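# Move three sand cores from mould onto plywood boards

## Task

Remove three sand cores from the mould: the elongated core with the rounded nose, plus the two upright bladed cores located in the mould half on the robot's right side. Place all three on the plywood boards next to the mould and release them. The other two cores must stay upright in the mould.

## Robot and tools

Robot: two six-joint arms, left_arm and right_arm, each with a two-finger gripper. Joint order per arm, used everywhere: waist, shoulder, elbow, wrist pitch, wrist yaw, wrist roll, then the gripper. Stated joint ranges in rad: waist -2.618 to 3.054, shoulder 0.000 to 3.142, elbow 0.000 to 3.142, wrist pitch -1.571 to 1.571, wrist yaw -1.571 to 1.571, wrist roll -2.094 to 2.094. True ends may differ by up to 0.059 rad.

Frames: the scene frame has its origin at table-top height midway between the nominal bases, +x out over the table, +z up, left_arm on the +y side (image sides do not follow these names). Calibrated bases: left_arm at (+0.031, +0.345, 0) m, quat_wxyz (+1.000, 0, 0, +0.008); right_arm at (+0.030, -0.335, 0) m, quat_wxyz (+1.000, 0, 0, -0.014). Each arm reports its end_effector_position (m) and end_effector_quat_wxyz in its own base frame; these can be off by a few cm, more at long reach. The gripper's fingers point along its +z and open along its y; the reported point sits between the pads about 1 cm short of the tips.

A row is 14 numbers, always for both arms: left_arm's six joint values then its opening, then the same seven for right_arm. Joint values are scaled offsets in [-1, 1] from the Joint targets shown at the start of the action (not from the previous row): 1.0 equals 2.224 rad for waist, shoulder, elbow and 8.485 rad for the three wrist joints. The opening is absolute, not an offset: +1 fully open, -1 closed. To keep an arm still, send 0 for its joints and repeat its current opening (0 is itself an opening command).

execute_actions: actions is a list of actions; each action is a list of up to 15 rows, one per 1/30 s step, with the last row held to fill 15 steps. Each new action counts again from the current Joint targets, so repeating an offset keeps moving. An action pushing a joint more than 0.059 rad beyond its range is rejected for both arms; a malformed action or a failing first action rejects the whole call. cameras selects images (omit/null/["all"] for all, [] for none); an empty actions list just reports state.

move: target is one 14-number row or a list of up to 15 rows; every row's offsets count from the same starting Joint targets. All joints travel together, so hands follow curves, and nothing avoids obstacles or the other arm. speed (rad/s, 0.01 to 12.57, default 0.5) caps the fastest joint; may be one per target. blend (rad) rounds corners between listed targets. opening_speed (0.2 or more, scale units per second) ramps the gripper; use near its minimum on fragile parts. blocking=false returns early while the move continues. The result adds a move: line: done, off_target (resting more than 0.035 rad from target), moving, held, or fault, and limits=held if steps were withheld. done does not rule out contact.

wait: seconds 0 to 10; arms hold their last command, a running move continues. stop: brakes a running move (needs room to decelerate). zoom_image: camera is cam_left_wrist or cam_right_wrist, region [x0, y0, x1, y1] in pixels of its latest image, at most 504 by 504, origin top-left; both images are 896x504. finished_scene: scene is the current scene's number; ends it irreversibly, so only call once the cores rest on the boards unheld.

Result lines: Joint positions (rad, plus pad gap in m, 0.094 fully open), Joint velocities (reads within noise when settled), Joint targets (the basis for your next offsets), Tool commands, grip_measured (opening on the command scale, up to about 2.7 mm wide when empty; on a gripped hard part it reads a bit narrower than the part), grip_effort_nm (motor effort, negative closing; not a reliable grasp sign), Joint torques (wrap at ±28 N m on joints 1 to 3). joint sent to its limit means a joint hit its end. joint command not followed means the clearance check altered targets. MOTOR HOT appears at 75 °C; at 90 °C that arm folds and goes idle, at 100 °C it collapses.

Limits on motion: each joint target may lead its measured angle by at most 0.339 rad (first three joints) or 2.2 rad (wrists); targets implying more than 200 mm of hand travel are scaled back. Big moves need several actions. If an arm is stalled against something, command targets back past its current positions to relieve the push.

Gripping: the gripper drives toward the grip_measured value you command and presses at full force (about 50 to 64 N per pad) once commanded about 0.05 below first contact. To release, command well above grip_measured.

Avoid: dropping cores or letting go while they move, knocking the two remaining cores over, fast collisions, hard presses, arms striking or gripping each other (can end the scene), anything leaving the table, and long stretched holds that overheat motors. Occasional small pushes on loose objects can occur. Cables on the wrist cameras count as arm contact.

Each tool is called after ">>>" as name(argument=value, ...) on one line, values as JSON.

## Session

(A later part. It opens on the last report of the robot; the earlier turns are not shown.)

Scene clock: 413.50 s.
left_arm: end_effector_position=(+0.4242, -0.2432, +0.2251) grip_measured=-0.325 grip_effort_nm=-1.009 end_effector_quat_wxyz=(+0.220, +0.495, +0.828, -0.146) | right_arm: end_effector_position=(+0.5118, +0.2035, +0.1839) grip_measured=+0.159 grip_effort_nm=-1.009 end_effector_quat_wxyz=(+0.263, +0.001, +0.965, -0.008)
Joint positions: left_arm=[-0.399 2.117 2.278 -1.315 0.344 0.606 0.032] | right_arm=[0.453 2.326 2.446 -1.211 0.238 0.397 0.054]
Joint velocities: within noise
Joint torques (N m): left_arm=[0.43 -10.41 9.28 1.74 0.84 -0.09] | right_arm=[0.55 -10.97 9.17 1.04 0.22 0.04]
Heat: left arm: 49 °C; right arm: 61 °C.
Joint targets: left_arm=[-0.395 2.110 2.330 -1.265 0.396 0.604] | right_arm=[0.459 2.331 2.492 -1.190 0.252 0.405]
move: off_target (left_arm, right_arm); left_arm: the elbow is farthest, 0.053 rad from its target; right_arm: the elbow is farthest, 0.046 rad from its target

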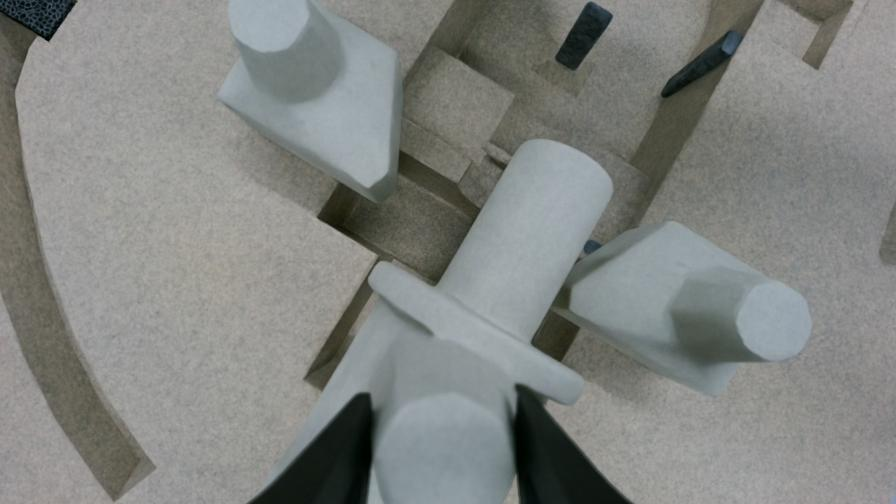

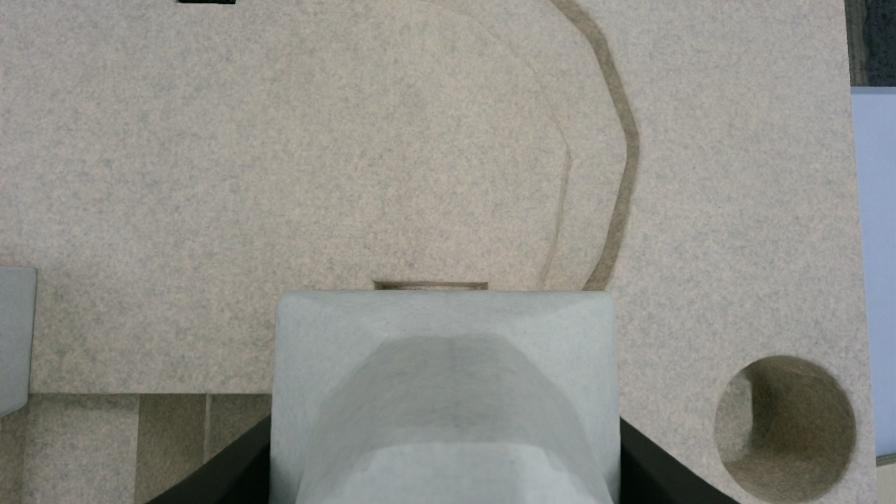

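>>> move(target=[[0.1228,-0.0753,-0.1375,-0.0009,0.0127,0.0324,-0.6,-0.0491,-0.31,-0.4058,0.0269,-0.0139,-0.0228,0.05],[0.2816,-0.2982,-0.3905,0.0273,-0.0114,-0.0186,-0.6,-0.3232,-0.3013,-0.5436,0.0673,-0.0892,-0.0935,0.05],[0.3209,-0.4122,-0.551,0.0462,-0.0618,-0.0925,-0.6,-0.5973,-0.2927,-0.6814,0.1078,-0.1644,-0.1641,0.05]], speed=0.5, blend=0.08)

Scene clock: 455.33 s.
left_arm: end_effector_position=(+0.2768, +0.1103, +0.1686) grip_measured=-0.326 grip_effort_nm=-0.999 end_effector_quat_wxyz=(+0.225, -0.246, +0.940, +0.067) | right_arm: end_effector_position=(+0.3492, -0.1698, +0.1316) grip_measured=+0.158 grip_effort_nm=-1.004 end_effector_quat_wxyz=(+0.530, -0.177, +0.821, +0.117)
Joint positions: left_arm=[0.313 1.245 1.09 -0.952 -0.105 -0.174 0.032] | right_arm=[-0.87 1.69 0.975 -0.321 -1.071 -0.973 0.054]
Joint velocities: within noise
Joint torques (N m): left_arm=[0.47 -7.28 6.46 2.18 -0.31 -0.16] | right_arm=[0.2 -7.32 5.37 1.21 -1.05 -0.16]
Heat: left arm: 47 °C; right arm: 54 °C.
Joint targets: left_arm=[0.319 1.193 1.105 -0.873 -0.129 -0.181] | right_arm=[-0.869 1.679 0.976 -0.275 -1.143 -0.988]
move: off_target (left_arm, right_arm); left_arm: the wrist pitch is farthest, 0.079 rad from its target; right_arm: the wrist yaw is farthest, 0.071 rad from its target

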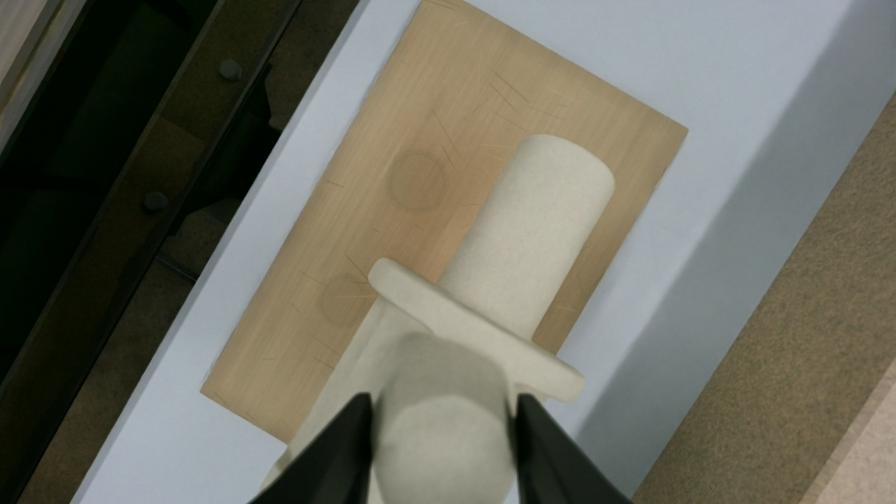

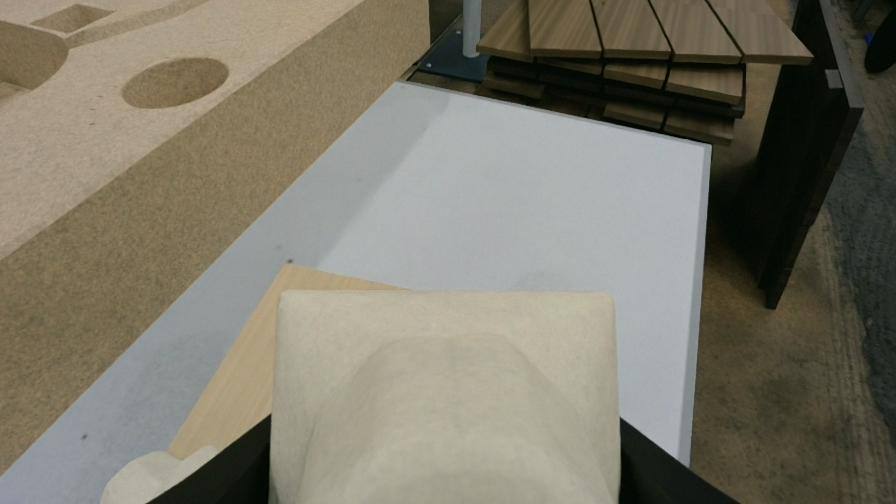

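>>> move(target=[0.028,-0.0058,-0.0674,0.0322,0.004,0.0056,-0.6,-0.0076,0.0801,-0.0588,0.0532,-0.0103,0.015,0.05], speed=0.25)

Scene clock: 470.73 s.
left_arm: end_effector_position=(+0.2910, +0.1322, +0.1445) grip_measured=-0.326 grip_effort_nm=-1.004 end_effector_quat_wxyz=(+0.274, -0.256, +0.924, +0.075) | right_arm: end_effector_position=(+0.3610, -0.1734, +0.1044) grip_measured=+0.158 grip_effort_nm=-1.004 end_effector_quat_wxyz=(+0.597, -0.189, +0.770, +0.127)
Joint positions: left_arm=[0.373 1.238 0.939 -0.701 -0.089 -0.14 0.032] | right_arm=[-0.882 1.84 0.856 0.141 -1.22 -0.842 0.054]
Joint velocities: within noise
Joint torques (N m): left_arm=[0.75 -7.86 6.78 2.57 -0.08 0.01] | right_arm=[-0.36 -5.7 3.86 1.2 -0.44 -0.26]
Heat: left arm: 42 °C; right arm: 48 °C.
Joint targets: left_arm=[0.382 1.180 0.955 -0.600 -0.095 -0.134] | right_arm=[-0.886 1.857 0.846 0.176 -1.230 -0.860]
move: off_target (left_arm); left_arm: the wrist pitch is farthest, 0.102 rad from its target

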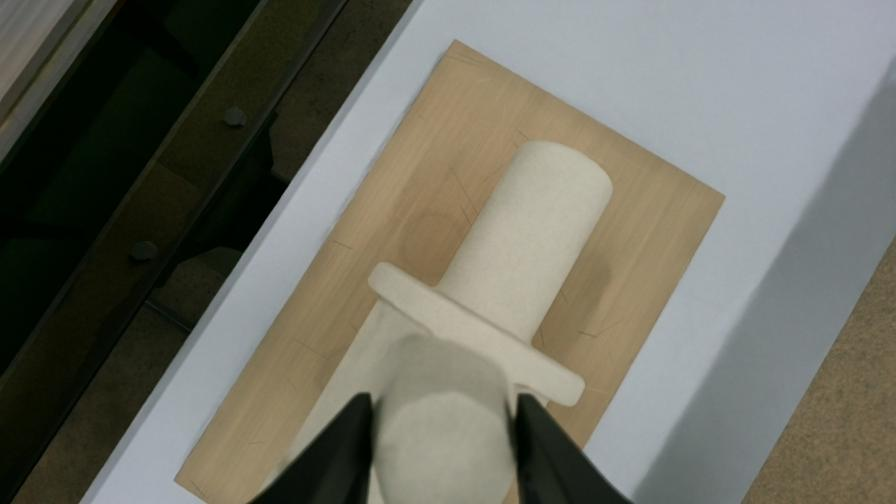

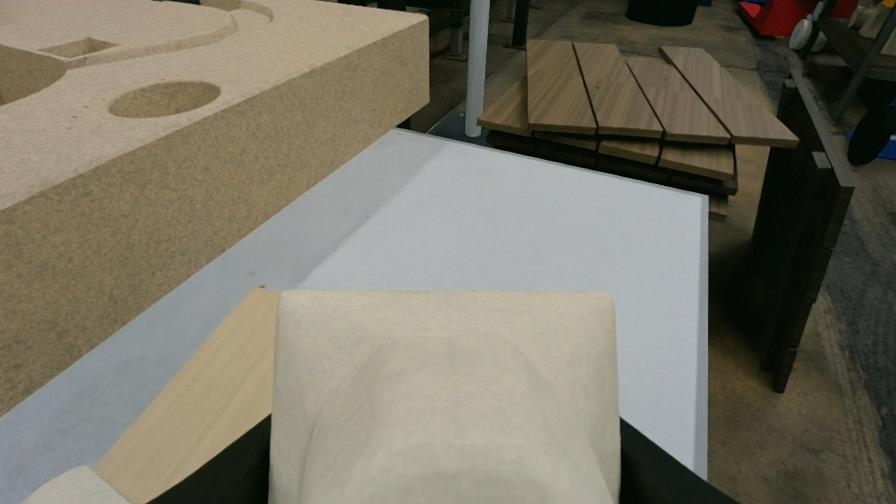

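>>> move(target=[0,0.003,-0.0225,0.013,0,0,-0.6,-0.003,0.0315,-0.0234,0.0212,-0.0041,0.0059,0.05], speed=0.2)

Scene clock: 476.97 s.
left_arm: end_effector_position=(+0.2995, +0.1354, +0.1391) grip_measured=-0.326 grip_effort_nm=-0.999 end_effector_quat_wxyz=(+0.298, -0.255, +0.917, +0.078) | right_arm: end_effector_position=(+0.3627, -0.1788, +0.1056) grip_measured=+0.158 grip_effort_nm=-1.004 end_effector_quat_wxyz=(+0.630, -0.210, +0.739, +0.112)
Joint positions: left_arm=[0.373 1.237 0.888 -0.601 -0.089 -0.14 0.032] | right_arm=[-0.897 1.893 0.823 0.373 -1.286 -0.778 0.054]
Joint velocities: within noise
Joint torques (N m): left_arm=[0.65 -7.24 6.79 2.78 -0.09 -0.01] | right_arm=[0.42 -4.6 2.26 0.85 -0.11 -0.42]
Heat: left arm: 43 °C; right arm: 45 °C.
Joint targets: left_arm=[0.382 1.187 0.905 -0.490 -0.095 -0.134] | right_arm=[-0.893 1.928 0.794 0.356 -1.265 -0.810]
move: off_target (left_arm); left_arm: the wrist pitch is farthest, 0.112 rad from its target

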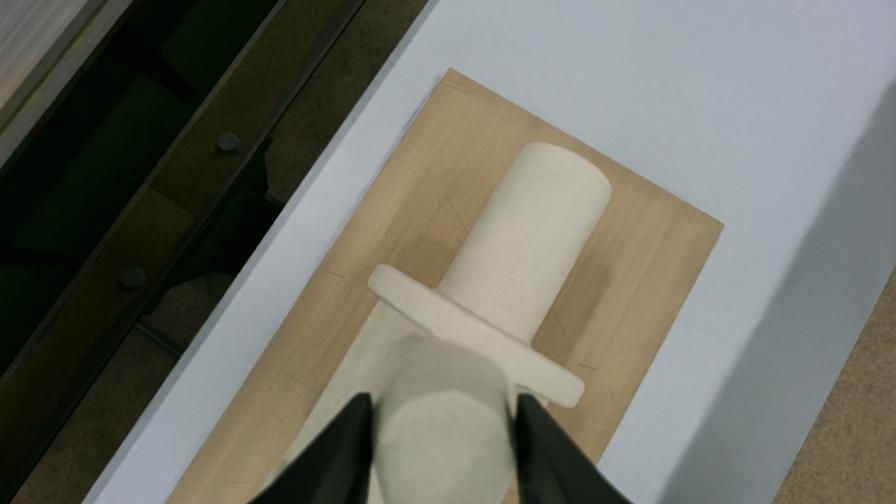

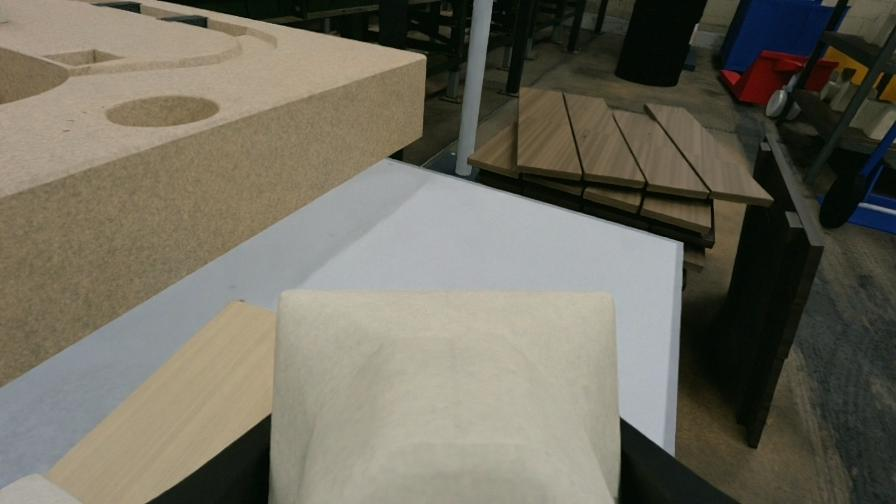

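>>> move(target=[0,0.0022,-0.0202,0.0059,0,0,-0.6,0,0,0,0,0,0.0118,0.172], speed=0.2, opening_speed=0.2)

Scene clock: 483.27 s.
left_arm: end_effector_position=(+0.2988, +0.1351, +0.1283) grip_measured=-0.326 grip_effort_nm=-0.999 end_effector_quat_wxyz=(+0.300, -0.254, +0.916, +0.078) | right_arm: end_effector_position=(+0.3622, -0.1783, +0.1032) grip_measured=+0.176 grip_effort_nm=-0.178 end_effector_quat_wxyz=(+0.622, -0.170, +0.750, +0.145)
Joint positions: left_arm=[0.373 1.237 0.843 -0.552 -0.089 -0.14 0.032] | right_arm=[-0.897 1.896 0.819 0.374 -1.284 -0.678 0.055]
Joint velocities: within noise
Joint torques (N m): left_arm=[0.68 -6.9 6.75 2.81 -0.07 0.03] | right_arm=[0.4 -4.86 2.52 0.81 -0.12 -0.42]
Heat: left arm: 46 °C; right arm: 43 °C.
Joint targets: left_arm=[0.382 1.192 0.860 -0.439 -0.094 -0.134] | right_arm=[-0.893 1.928 0.794 0.356 -1.265 -0.710]
move: off_target (left_arm); left_arm: the wrist pitch is farthest, 0.112 rad from its target

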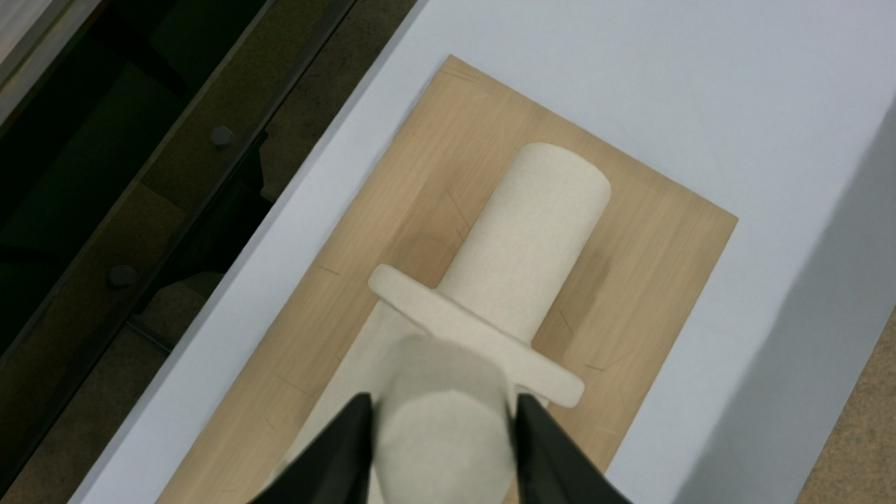

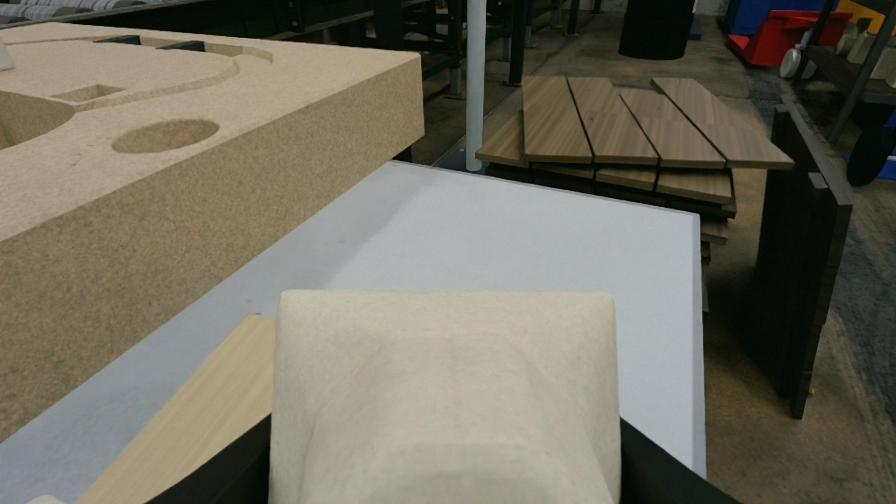

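>>> move(target=[0,0.0022,-0.0202,0.0059,0,0,-0.6,0,0.0225,0,0,0,0,0.185], speed=0.1, opening_speed=0.2)

Scene clock: 486.50 s.
left_arm: end_effector_position=(+0.3020, +0.1362, +0.1234) grip_measured=-0.326 grip_effort_nm=-1.004 end_effector_quat_wxyz=(+0.311, -0.254, +0.912, +0.078) | right_arm: end_effector_position=(+0.3623, -0.1755, +0.1017) grip_measured=+0.185 grip_effort_nm=0.042 end_effector_quat_wxyz=(+0.628, -0.170, +0.741, +0.164)
Joint positions: left_arm=[0.373 1.237 0.808 -0.494 -0.088 -0.14 0.032] | right_arm=[-0.897 1.925 0.822 0.407 -1.323 -0.649 0.056]
Joint velocities: within noise
Joint torques (N m): left_arm=[0.65 -6.53 5.83 2.72 -0.09 0.03] | right_arm=[0.4 -3.32 2.19 0.51 0.25 -0.72]
Heat: left arm: 46 °C; right arm: 42 °C.
Joint targets: left_arm=[0.382 1.196 0.815 -0.389 -0.094 -0.134] | right_arm=[-0.893 1.978 0.794 0.356 -1.265 -0.710]
move: off_target (left_arm, right_arm); left_arm: the wrist pitch is farthest, 0.105 rad from its target; right_arm: the wrist roll is farthest, 0.061 rad from its target

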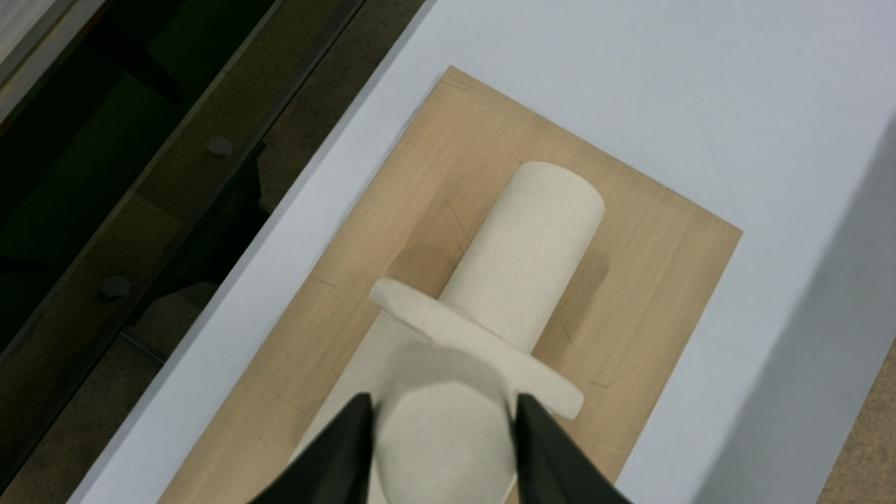

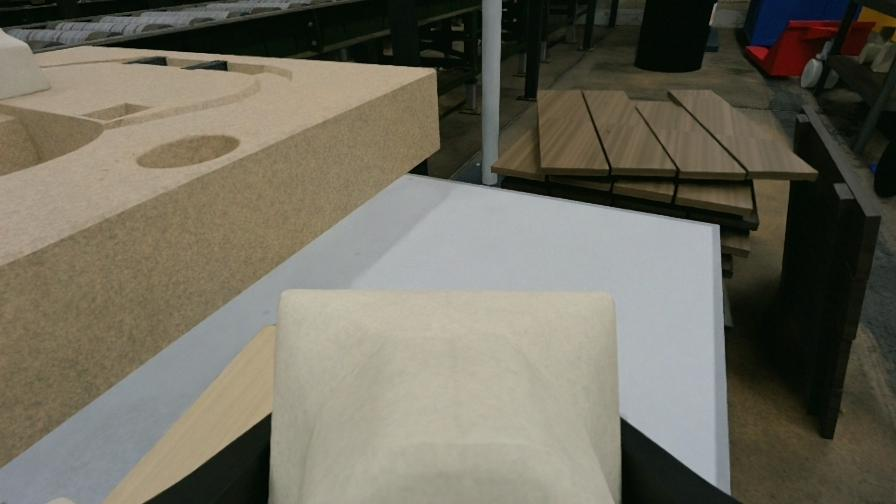

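>>> move(target=[0,0,0,0,0,0,-0.24,0,0.027,0,-0.01,0,-0.005,0.185], speed=0.1, opening_speed=0.2)

Scene clock: 492.53 s.
left_arm: end_effector_position=(+0.3156, +0.1425, +0.1412) grip_measured=-0.242 grip_effort_nm=0.139 end_effector_quat_wxyz=(+0.357, -0.253, +0.895, +0.084) | right_arm: end_effector_position=(+0.3628, -0.1896, +0.0920) grip_measured=+0.185 grip_effort_nm=0.046 end_effector_quat_wxyz=(+0.627, -0.163, +0.746, +0.154)
Joint positions: left_arm=[0.375 1.219 0.806 -0.411 -0.09 -0.14 0.036] | right_arm=[-0.919 1.971 0.852 0.404 -1.316 -0.673 0.056]
Joint velocities: within noise
Joint torques (N m): left_arm=[0.5 -5.12 6.08 1.96 -0.09 0.02] | right_arm=[2.3 -2.56 -0.1 -0.25 0.17 -0.94]
Heat: left arm: 47 °C; right arm: 41 °C.
Joint targets: left_arm=[0.382 1.197 0.815 -0.389 -0.095 -0.134] | right_arm=[-0.892 2.038 0.793 0.271 -1.265 -0.753]
move: off_target (right_arm); right_arm: the wrist pitch is farthest, 0.133 rad from its target

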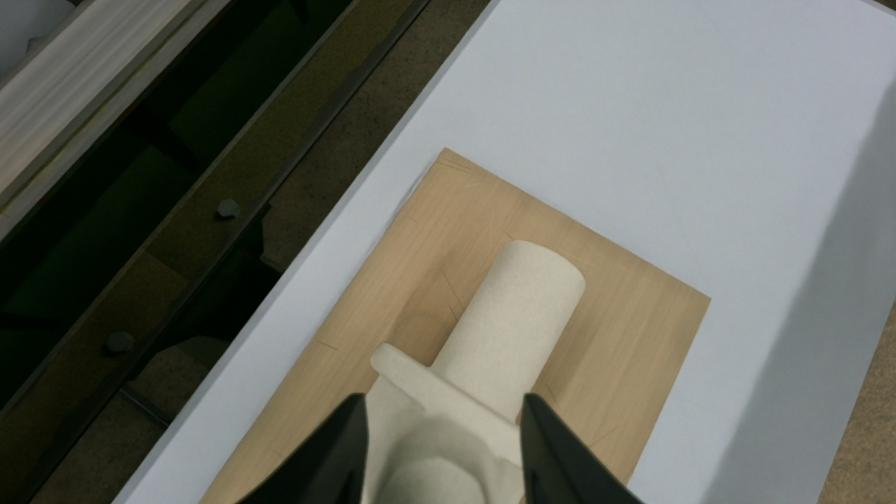

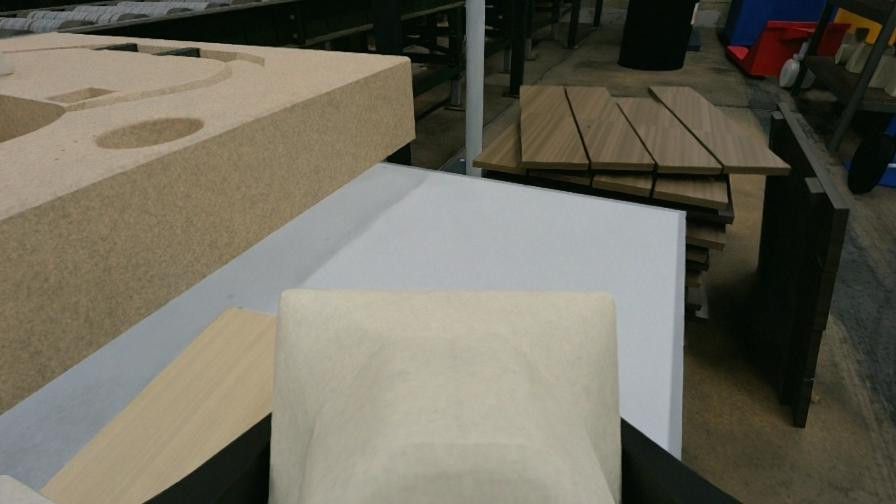

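>>> move(target=[0,0,0,0,0,0,0.2,0,0,0,0,0,0,0.195], speed=0.1, opening_speed=0.2)

Scene clock: 498.53 s.
left_arm: end_effector_position=(+0.3157, +0.1425, +0.1413) grip_measured=+0.198 grip_effort_nm=0.144 end_effector_quat_wxyz=(+0.357, -0.253, +0.895, +0.084) | right_arm: end_effector_position=(+0.3628, -0.1896, +0.0920) grip_measured=+0.192 grip_effort_nm=0.208 end_effector_quat_wxyz=(+0.627, -0.163, +0.746, +0.154)
Joint positions: left_arm=[0.375 1.219 0.806 -0.41 -0.09 -0.14 0.056] | right_arm=[-0.919 1.971 0.852 0.404 -1.316 -0.673 0.056]
Joint velocities: within noise
Joint torques (N m): left_arm=[0.53 -5.18 6.23 1.96 -0.09 0.01] | right_arm=[2.32 -2.56 -0.09 -0.25 0.17 -0.95]
Heat: left arm: 46 °C; right arm: 40 °C.
Joint targets: left_arm=[0.382 1.197 0.815 -0.389 -0.095 -0.134] | right_arm=[-0.892 2.038 0.793 0.271 -1.265 -0.753]
move: off_target (right_arm); right_arm: the wrist pitch is farthest, 0.133 rad from its target

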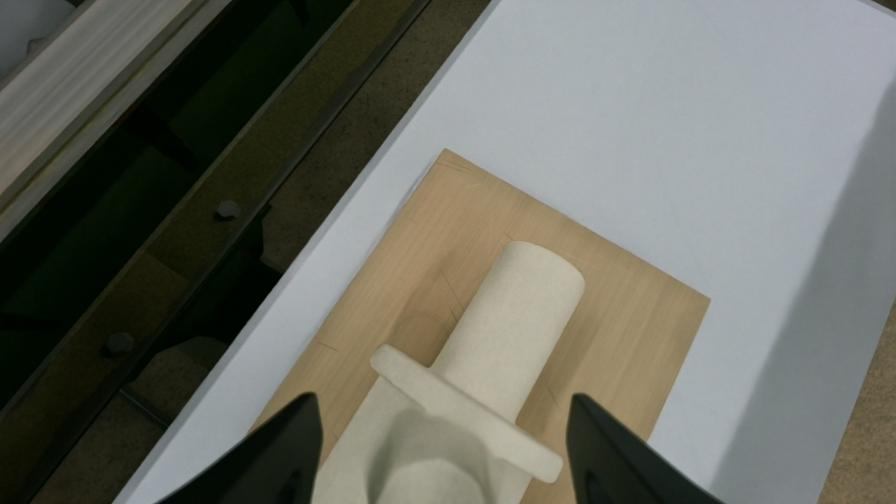

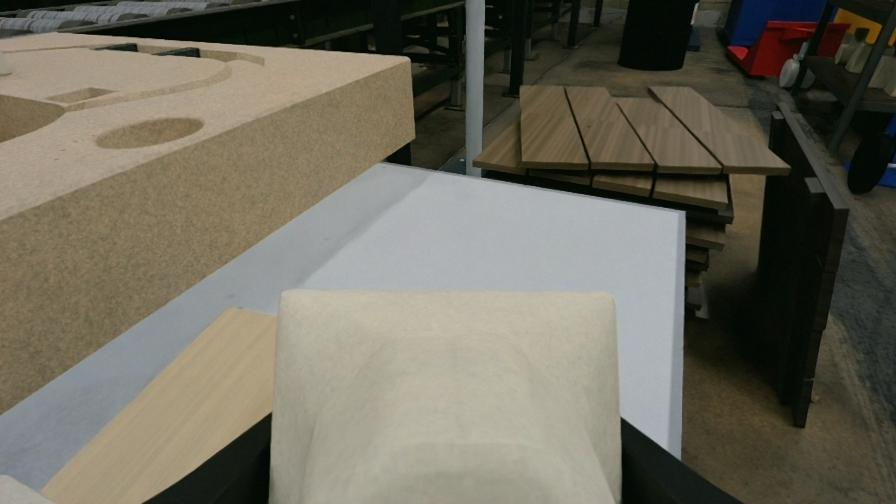

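>>> move(target=[0,-0.05,0,0,0,0,0.2,-0.012,0.03,0,0.01,0,0.0,0.192], speed=0.1)

Scene clock: 504.67 s.
left_arm: end_effector_position=(+0.3116, +0.1409, +0.1780) grip_measured=+0.198 grip_effort_nm=0.139 end_effector_quat_wxyz=(+0.409, -0.249, +0.873, +0.089) | right_arm: end_effector_position=(+0.3544, -0.1916, +0.0532) grip_measured=+0.192 grip_effort_nm=0.022 end_effector_quat_wxyz=(+0.618, -0.150, +0.757, +0.154)
Joint positions: left_arm=[0.375 1.107 0.806 -0.409 -0.09 -0.14 0.056] | right_arm=[-0.939 2.071 0.823 0.457 -1.301 -0.724 0.056]
Joint velocities: within noise
Joint torques (N m): left_arm=[0.5 -4.34 6.41 2.11 -0.07 0.01] | right_arm=[1.69 -5.3 1.48 -0.01 -0.01 -0.38]
Heat: left arm: 45 °C; right arm: 39 °C.
Joint targets: left_arm=[0.382 1.085 0.815 -0.390 -0.095 -0.134] | right_arm=[-0.919 2.104 0.793 0.356 -1.265 -0.753]
move: off_target (right_arm); right_arm: the wrist pitch is farthest, 0.101 rad from its target

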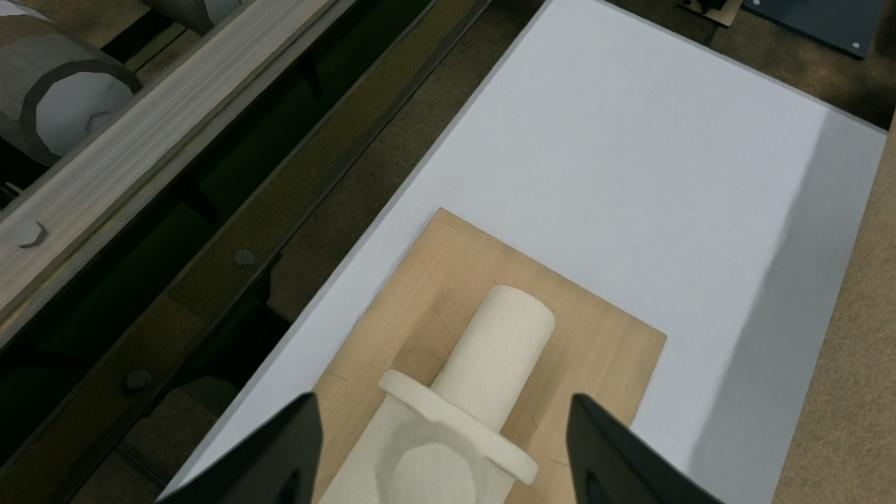

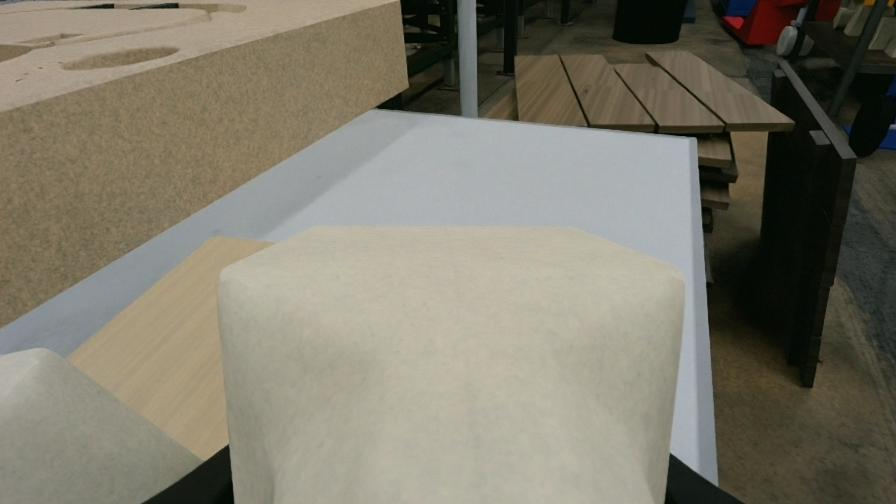

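>>> move(target=[0,-0.05,0,0,0,0,1,-0.005,0.022,0,0.008,0,0.0,0.192], speed=0.1, opening_speed=1)

>>> move(target=[0,0,0,0,0,0,1,0,0,0,0,0,0.0,0.4], opening_speed=0.3)

Scene clock: 510.77 s.
left_arm: end_effector_position=(+0.3035, +0.1377, +0.2142) grip_measured=+0.998 grip_effort_nm=0.149 end_effector_quat_wxyz=(+0.460, -0.245, +0.848, +0.094) | right_arm: end_effector_position=(+0.3536, -0.1913, +0.0524) grip_measured=+0.192 grip_effort_nm=0.017 end_effector_quat_wxyz=(+0.628, -0.161, +0.745, +0.154)
Joint positions: left_arm=[0.375 0.993 0.806 -0.408 -0.09 -0.14 0.094] | right_arm=[-0.944 2.097 0.823 0.508 -1.334 -0.724 0.056]
Joint velocities: within noise
Joint torques (N m): left_arm=[0.57 -3.41 6.48 2.2 -0.07 -0.02] | right_arm=[1.22 -3.58 1.39 0.1 0.31 -0.37]
Heat: left arm: 45 °C; right arm: 39 °C.
Joint targets: left_arm=[0.382 0.974 0.815 -0.390 -0.095 -0.134] | right_arm=[-0.930 2.153 0.793 0.424 -1.265 -0.753]
move: off_target (right_arm); right_arm: the wrist pitch is farthest, 0.084 rad from its target

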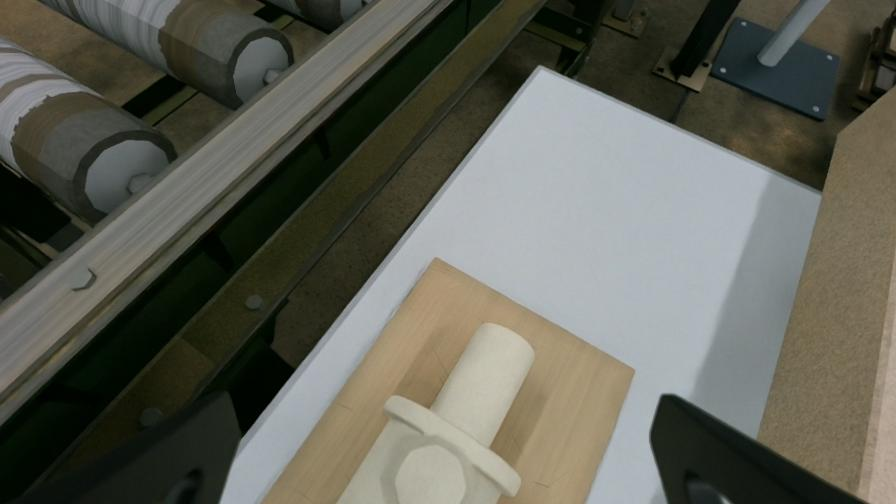

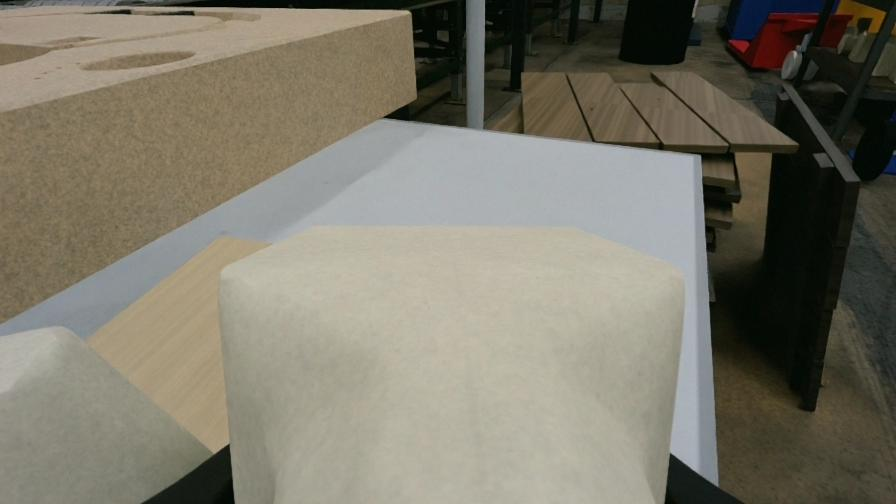

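Scene clock: 511.67 s.
left_arm: end_effector_position=(+0.3035, +0.1377, +0.2142) grip_measured=+0.998 grip_effort_nm=0.134 end_effector_quat_wxyz=(+0.460, -0.245, +0.848, +0.094) | right_arm: end_effector_position=(+0.3507, -0.1909, +0.0335) grip_measured=+0.397 grip_effort_nm=0.198 end_effector_quat_wxyz=(+0.609, -0.133, +0.765, +0.164)
Joint positions: left_arm=[0.375 0.993 0.806 -0.408 -0.09 -0.14 0.094] | right_arm=[-0.945 2.124 0.815 0.474 -1.291 -0.725 0.066]
Joint velocities: within noise
Joint torques (N m): left_arm=[0.61 -3.41 6.53 2.2 -0.07 0] | right_arm=[1.24 -5.72 1.76 0.42 -0.11 -0.36]
Heat: left arm: 45 °C; right arm: 39 °C.
Joint targets: left_arm=[0.382 0.974 0.815 -0.390 -0.095 -0.134] | right_arm=[-0.931 2.154 0.794 0.424 -1.265 -0.753]
move: off_target (right_arm); right_arm: the wrist pitch is farthest, 0.050 rad from its target

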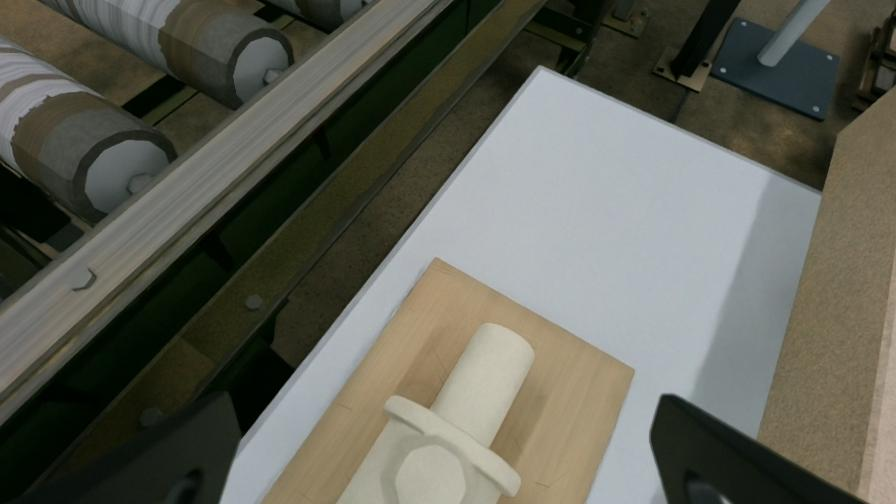

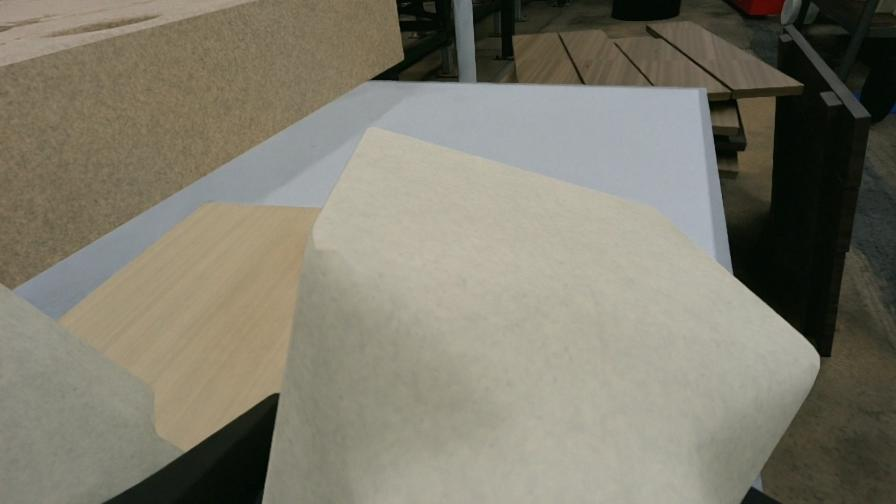

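>>> move(target=[0,0,0,0,0,0,1,0,0,0,0,0,0.0,0.75], opening_speed=0.4)

>>> move(target=[0.05,-0.1,0.3,-0.1,0,0,1,0,-0.25,0,0,0,0.0,0.75], speed=0.5)

>>> move(target=[0,0,0,0,0,0,1,0.41,0.125,0.6,-0.2267,0.149,0.0888,0.75], speed=0.9)

Scene clock: 516.20 s.
left_arm: end_effector_position=(+0.3035, +0.1377, +0.2142) grip_measured=+0.998 grip_effort_nm=0.144 end_effector_quat_wxyz=(+0.460, -0.245, +0.848, +0.094) | right_arm: end_effector_position=(+0.3508, -0.1924, +0.0309) grip_measured=+0.747 grip_effort_nm=0.193 end_effector_quat_wxyz=(+0.605, -0.130, +0.769, +0.160)
Joint positions: left_arm=[0.375 0.993 0.806 -0.408 -0.09 -0.14 0.094] | right_arm=[-0.945 2.124 0.815 0.468 -1.275 -0.728 0.082]
Joint velocities: within noise
Joint torques (N m): left_arm=[0.54 -3.4 6.41 2.2 -0.06 0.01] | right_arm=[1.22 -5.71 1.76 0.5 -0.26 -0.32]
Heat: left arm: 44 °C; right arm: 40 °C.
Joint targets: left_arm=[0.382 0.974 0.815 -0.390 -0.095 -0.134] | right_arm=[-0.931 2.154 0.794 0.424 -1.265 -0.753]
move: off_target (right_arm); right_arm: the wrist pitch is farthest, 0.044 rad from its target

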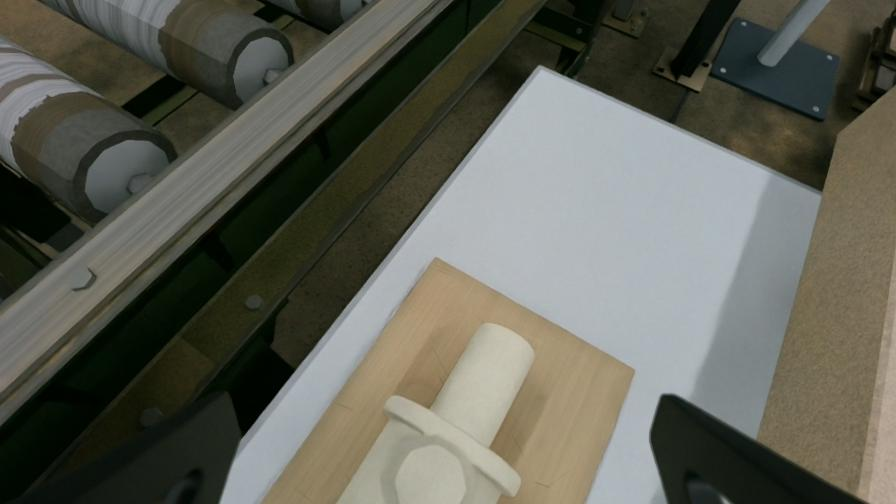

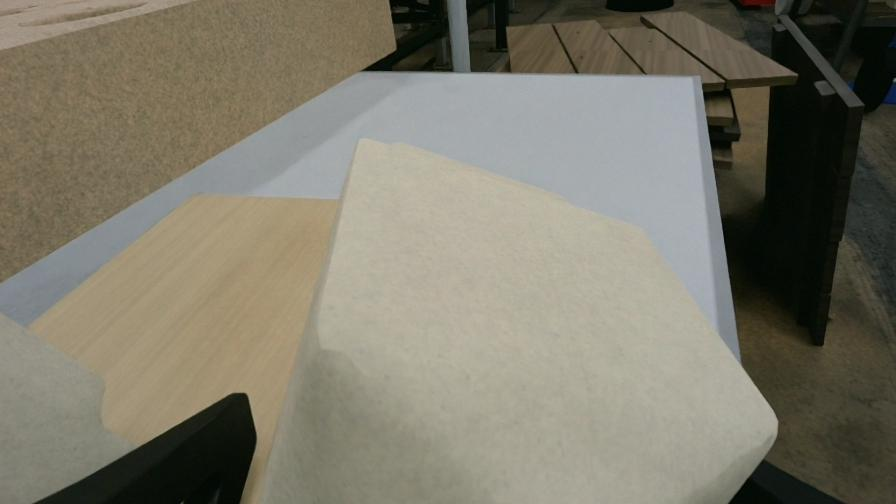

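Scene clock: 518.67 s.
left_arm: end_effector_position=(+0.1600, +0.1034, +0.3816) grip_measured=+0.998 grip_effort_nm=0.144 end_effector_quat_wxyz=(+0.486, -0.287, +0.816, +0.124) | right_arm: end_effector_position=(+0.3510, -0.1904, +0.1962) grip_measured=+0.747 grip_effort_nm=0.168 end_effector_quat_wxyz=(+0.663, -0.258, +0.702, -0.012)
Joint positions: left_arm=[0.484 0.758 1.468 -1.232 -0.09 -0.14 0.094] | right_arm=[-0.937 1.619 0.8 0.432 -1.249 -0.74 0.082]
Joint velocities: within noise
Joint torques (N m): left_arm=[0.59 1.36 4.72 2.03 -0.05 -0.01] | right_arm=[0.57 -7.8 4.9 1.05 -0.35 -0.19]
Heat: left arm: 44 °C; right arm: 40 °C.
Joint targets: left_arm=[0.493 0.752 1.483 -1.238 -0.095 -0.134] | right_arm=[-0.930 1.597 0.793 0.424 -1.265 -0.753]
move: done

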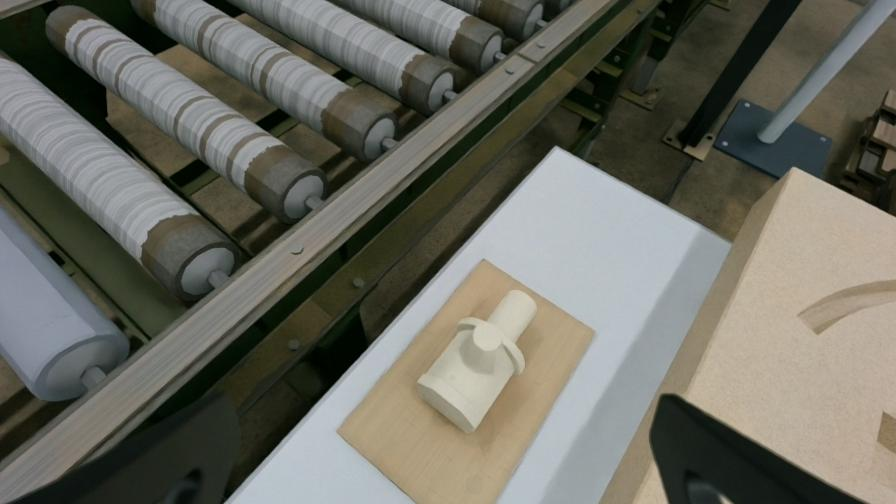

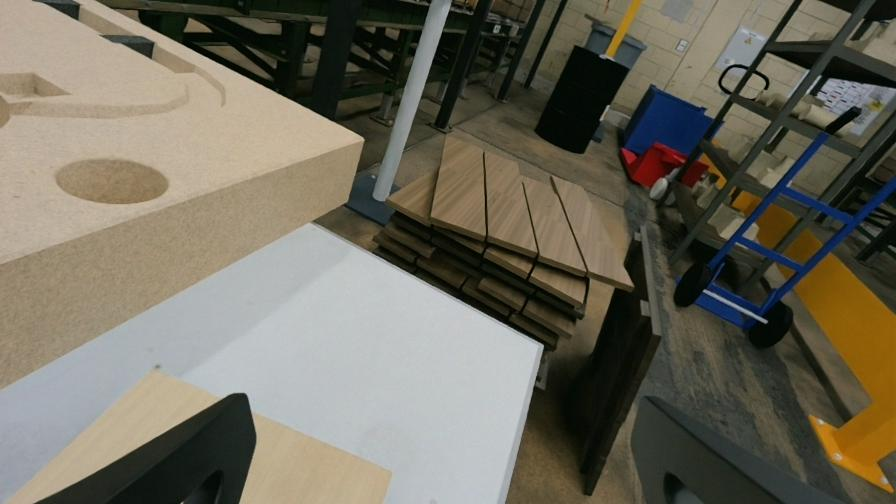

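Scene clock: 521.70 s.
left_arm: end_effector_position=(+0.1599, +0.1033, +0.3815) grip_measured=+0.998 grip_effort_nm=0.139 end_effector_quat_wxyz=(+0.486, -0.287, +0.816, +0.124) | right_arm: end_effector_position=(+0.3992, -0.0051, +0.2525) grip_measured=+0.747 grip_effort_nm=0.168 end_effector_quat_wxyz=(+0.162, +0.005, +0.987, +0.001)
Joint positions: left_arm=[0.484 0.758 1.468 -1.233 -0.09 -0.139 0.094] | right_arm=[-0.018 1.863 2.102 -1.484 -0.007 -0.008 0.082]
Joint velocities: within noise
Joint torques (N m): left_arm=[0.66 1.32 4.79 2.02 -0.06 0.01] | right_arm=[-0.02 -6.67 7.04 0.49 0.09 0.06]
Heat: left arm: 45 °C; right arm: 40 °C.
Joint targets: left_arm=[0.493 0.752 1.483 -1.238 -0.095 -0.134] | right_arm=[-0.018 1.875 2.128 -1.500 -0.001 0.000]
move: done

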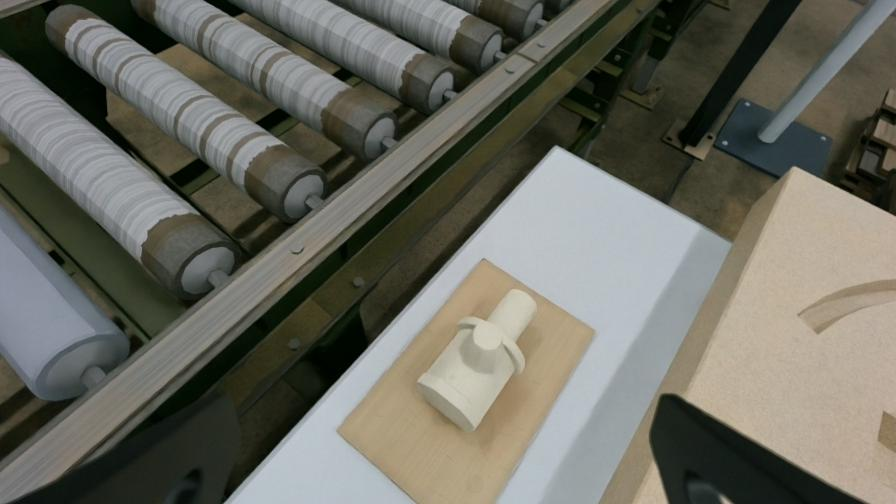

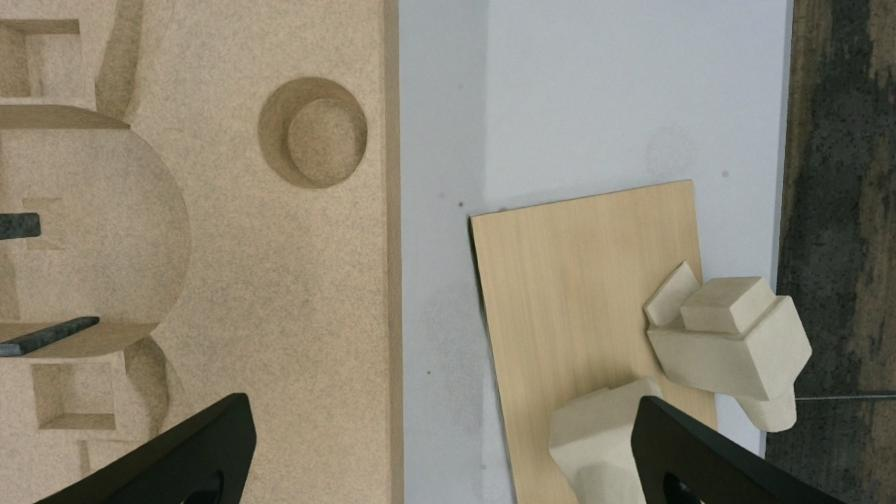

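>>> finished_scene(scene=1)

The scene is finished: the task was done.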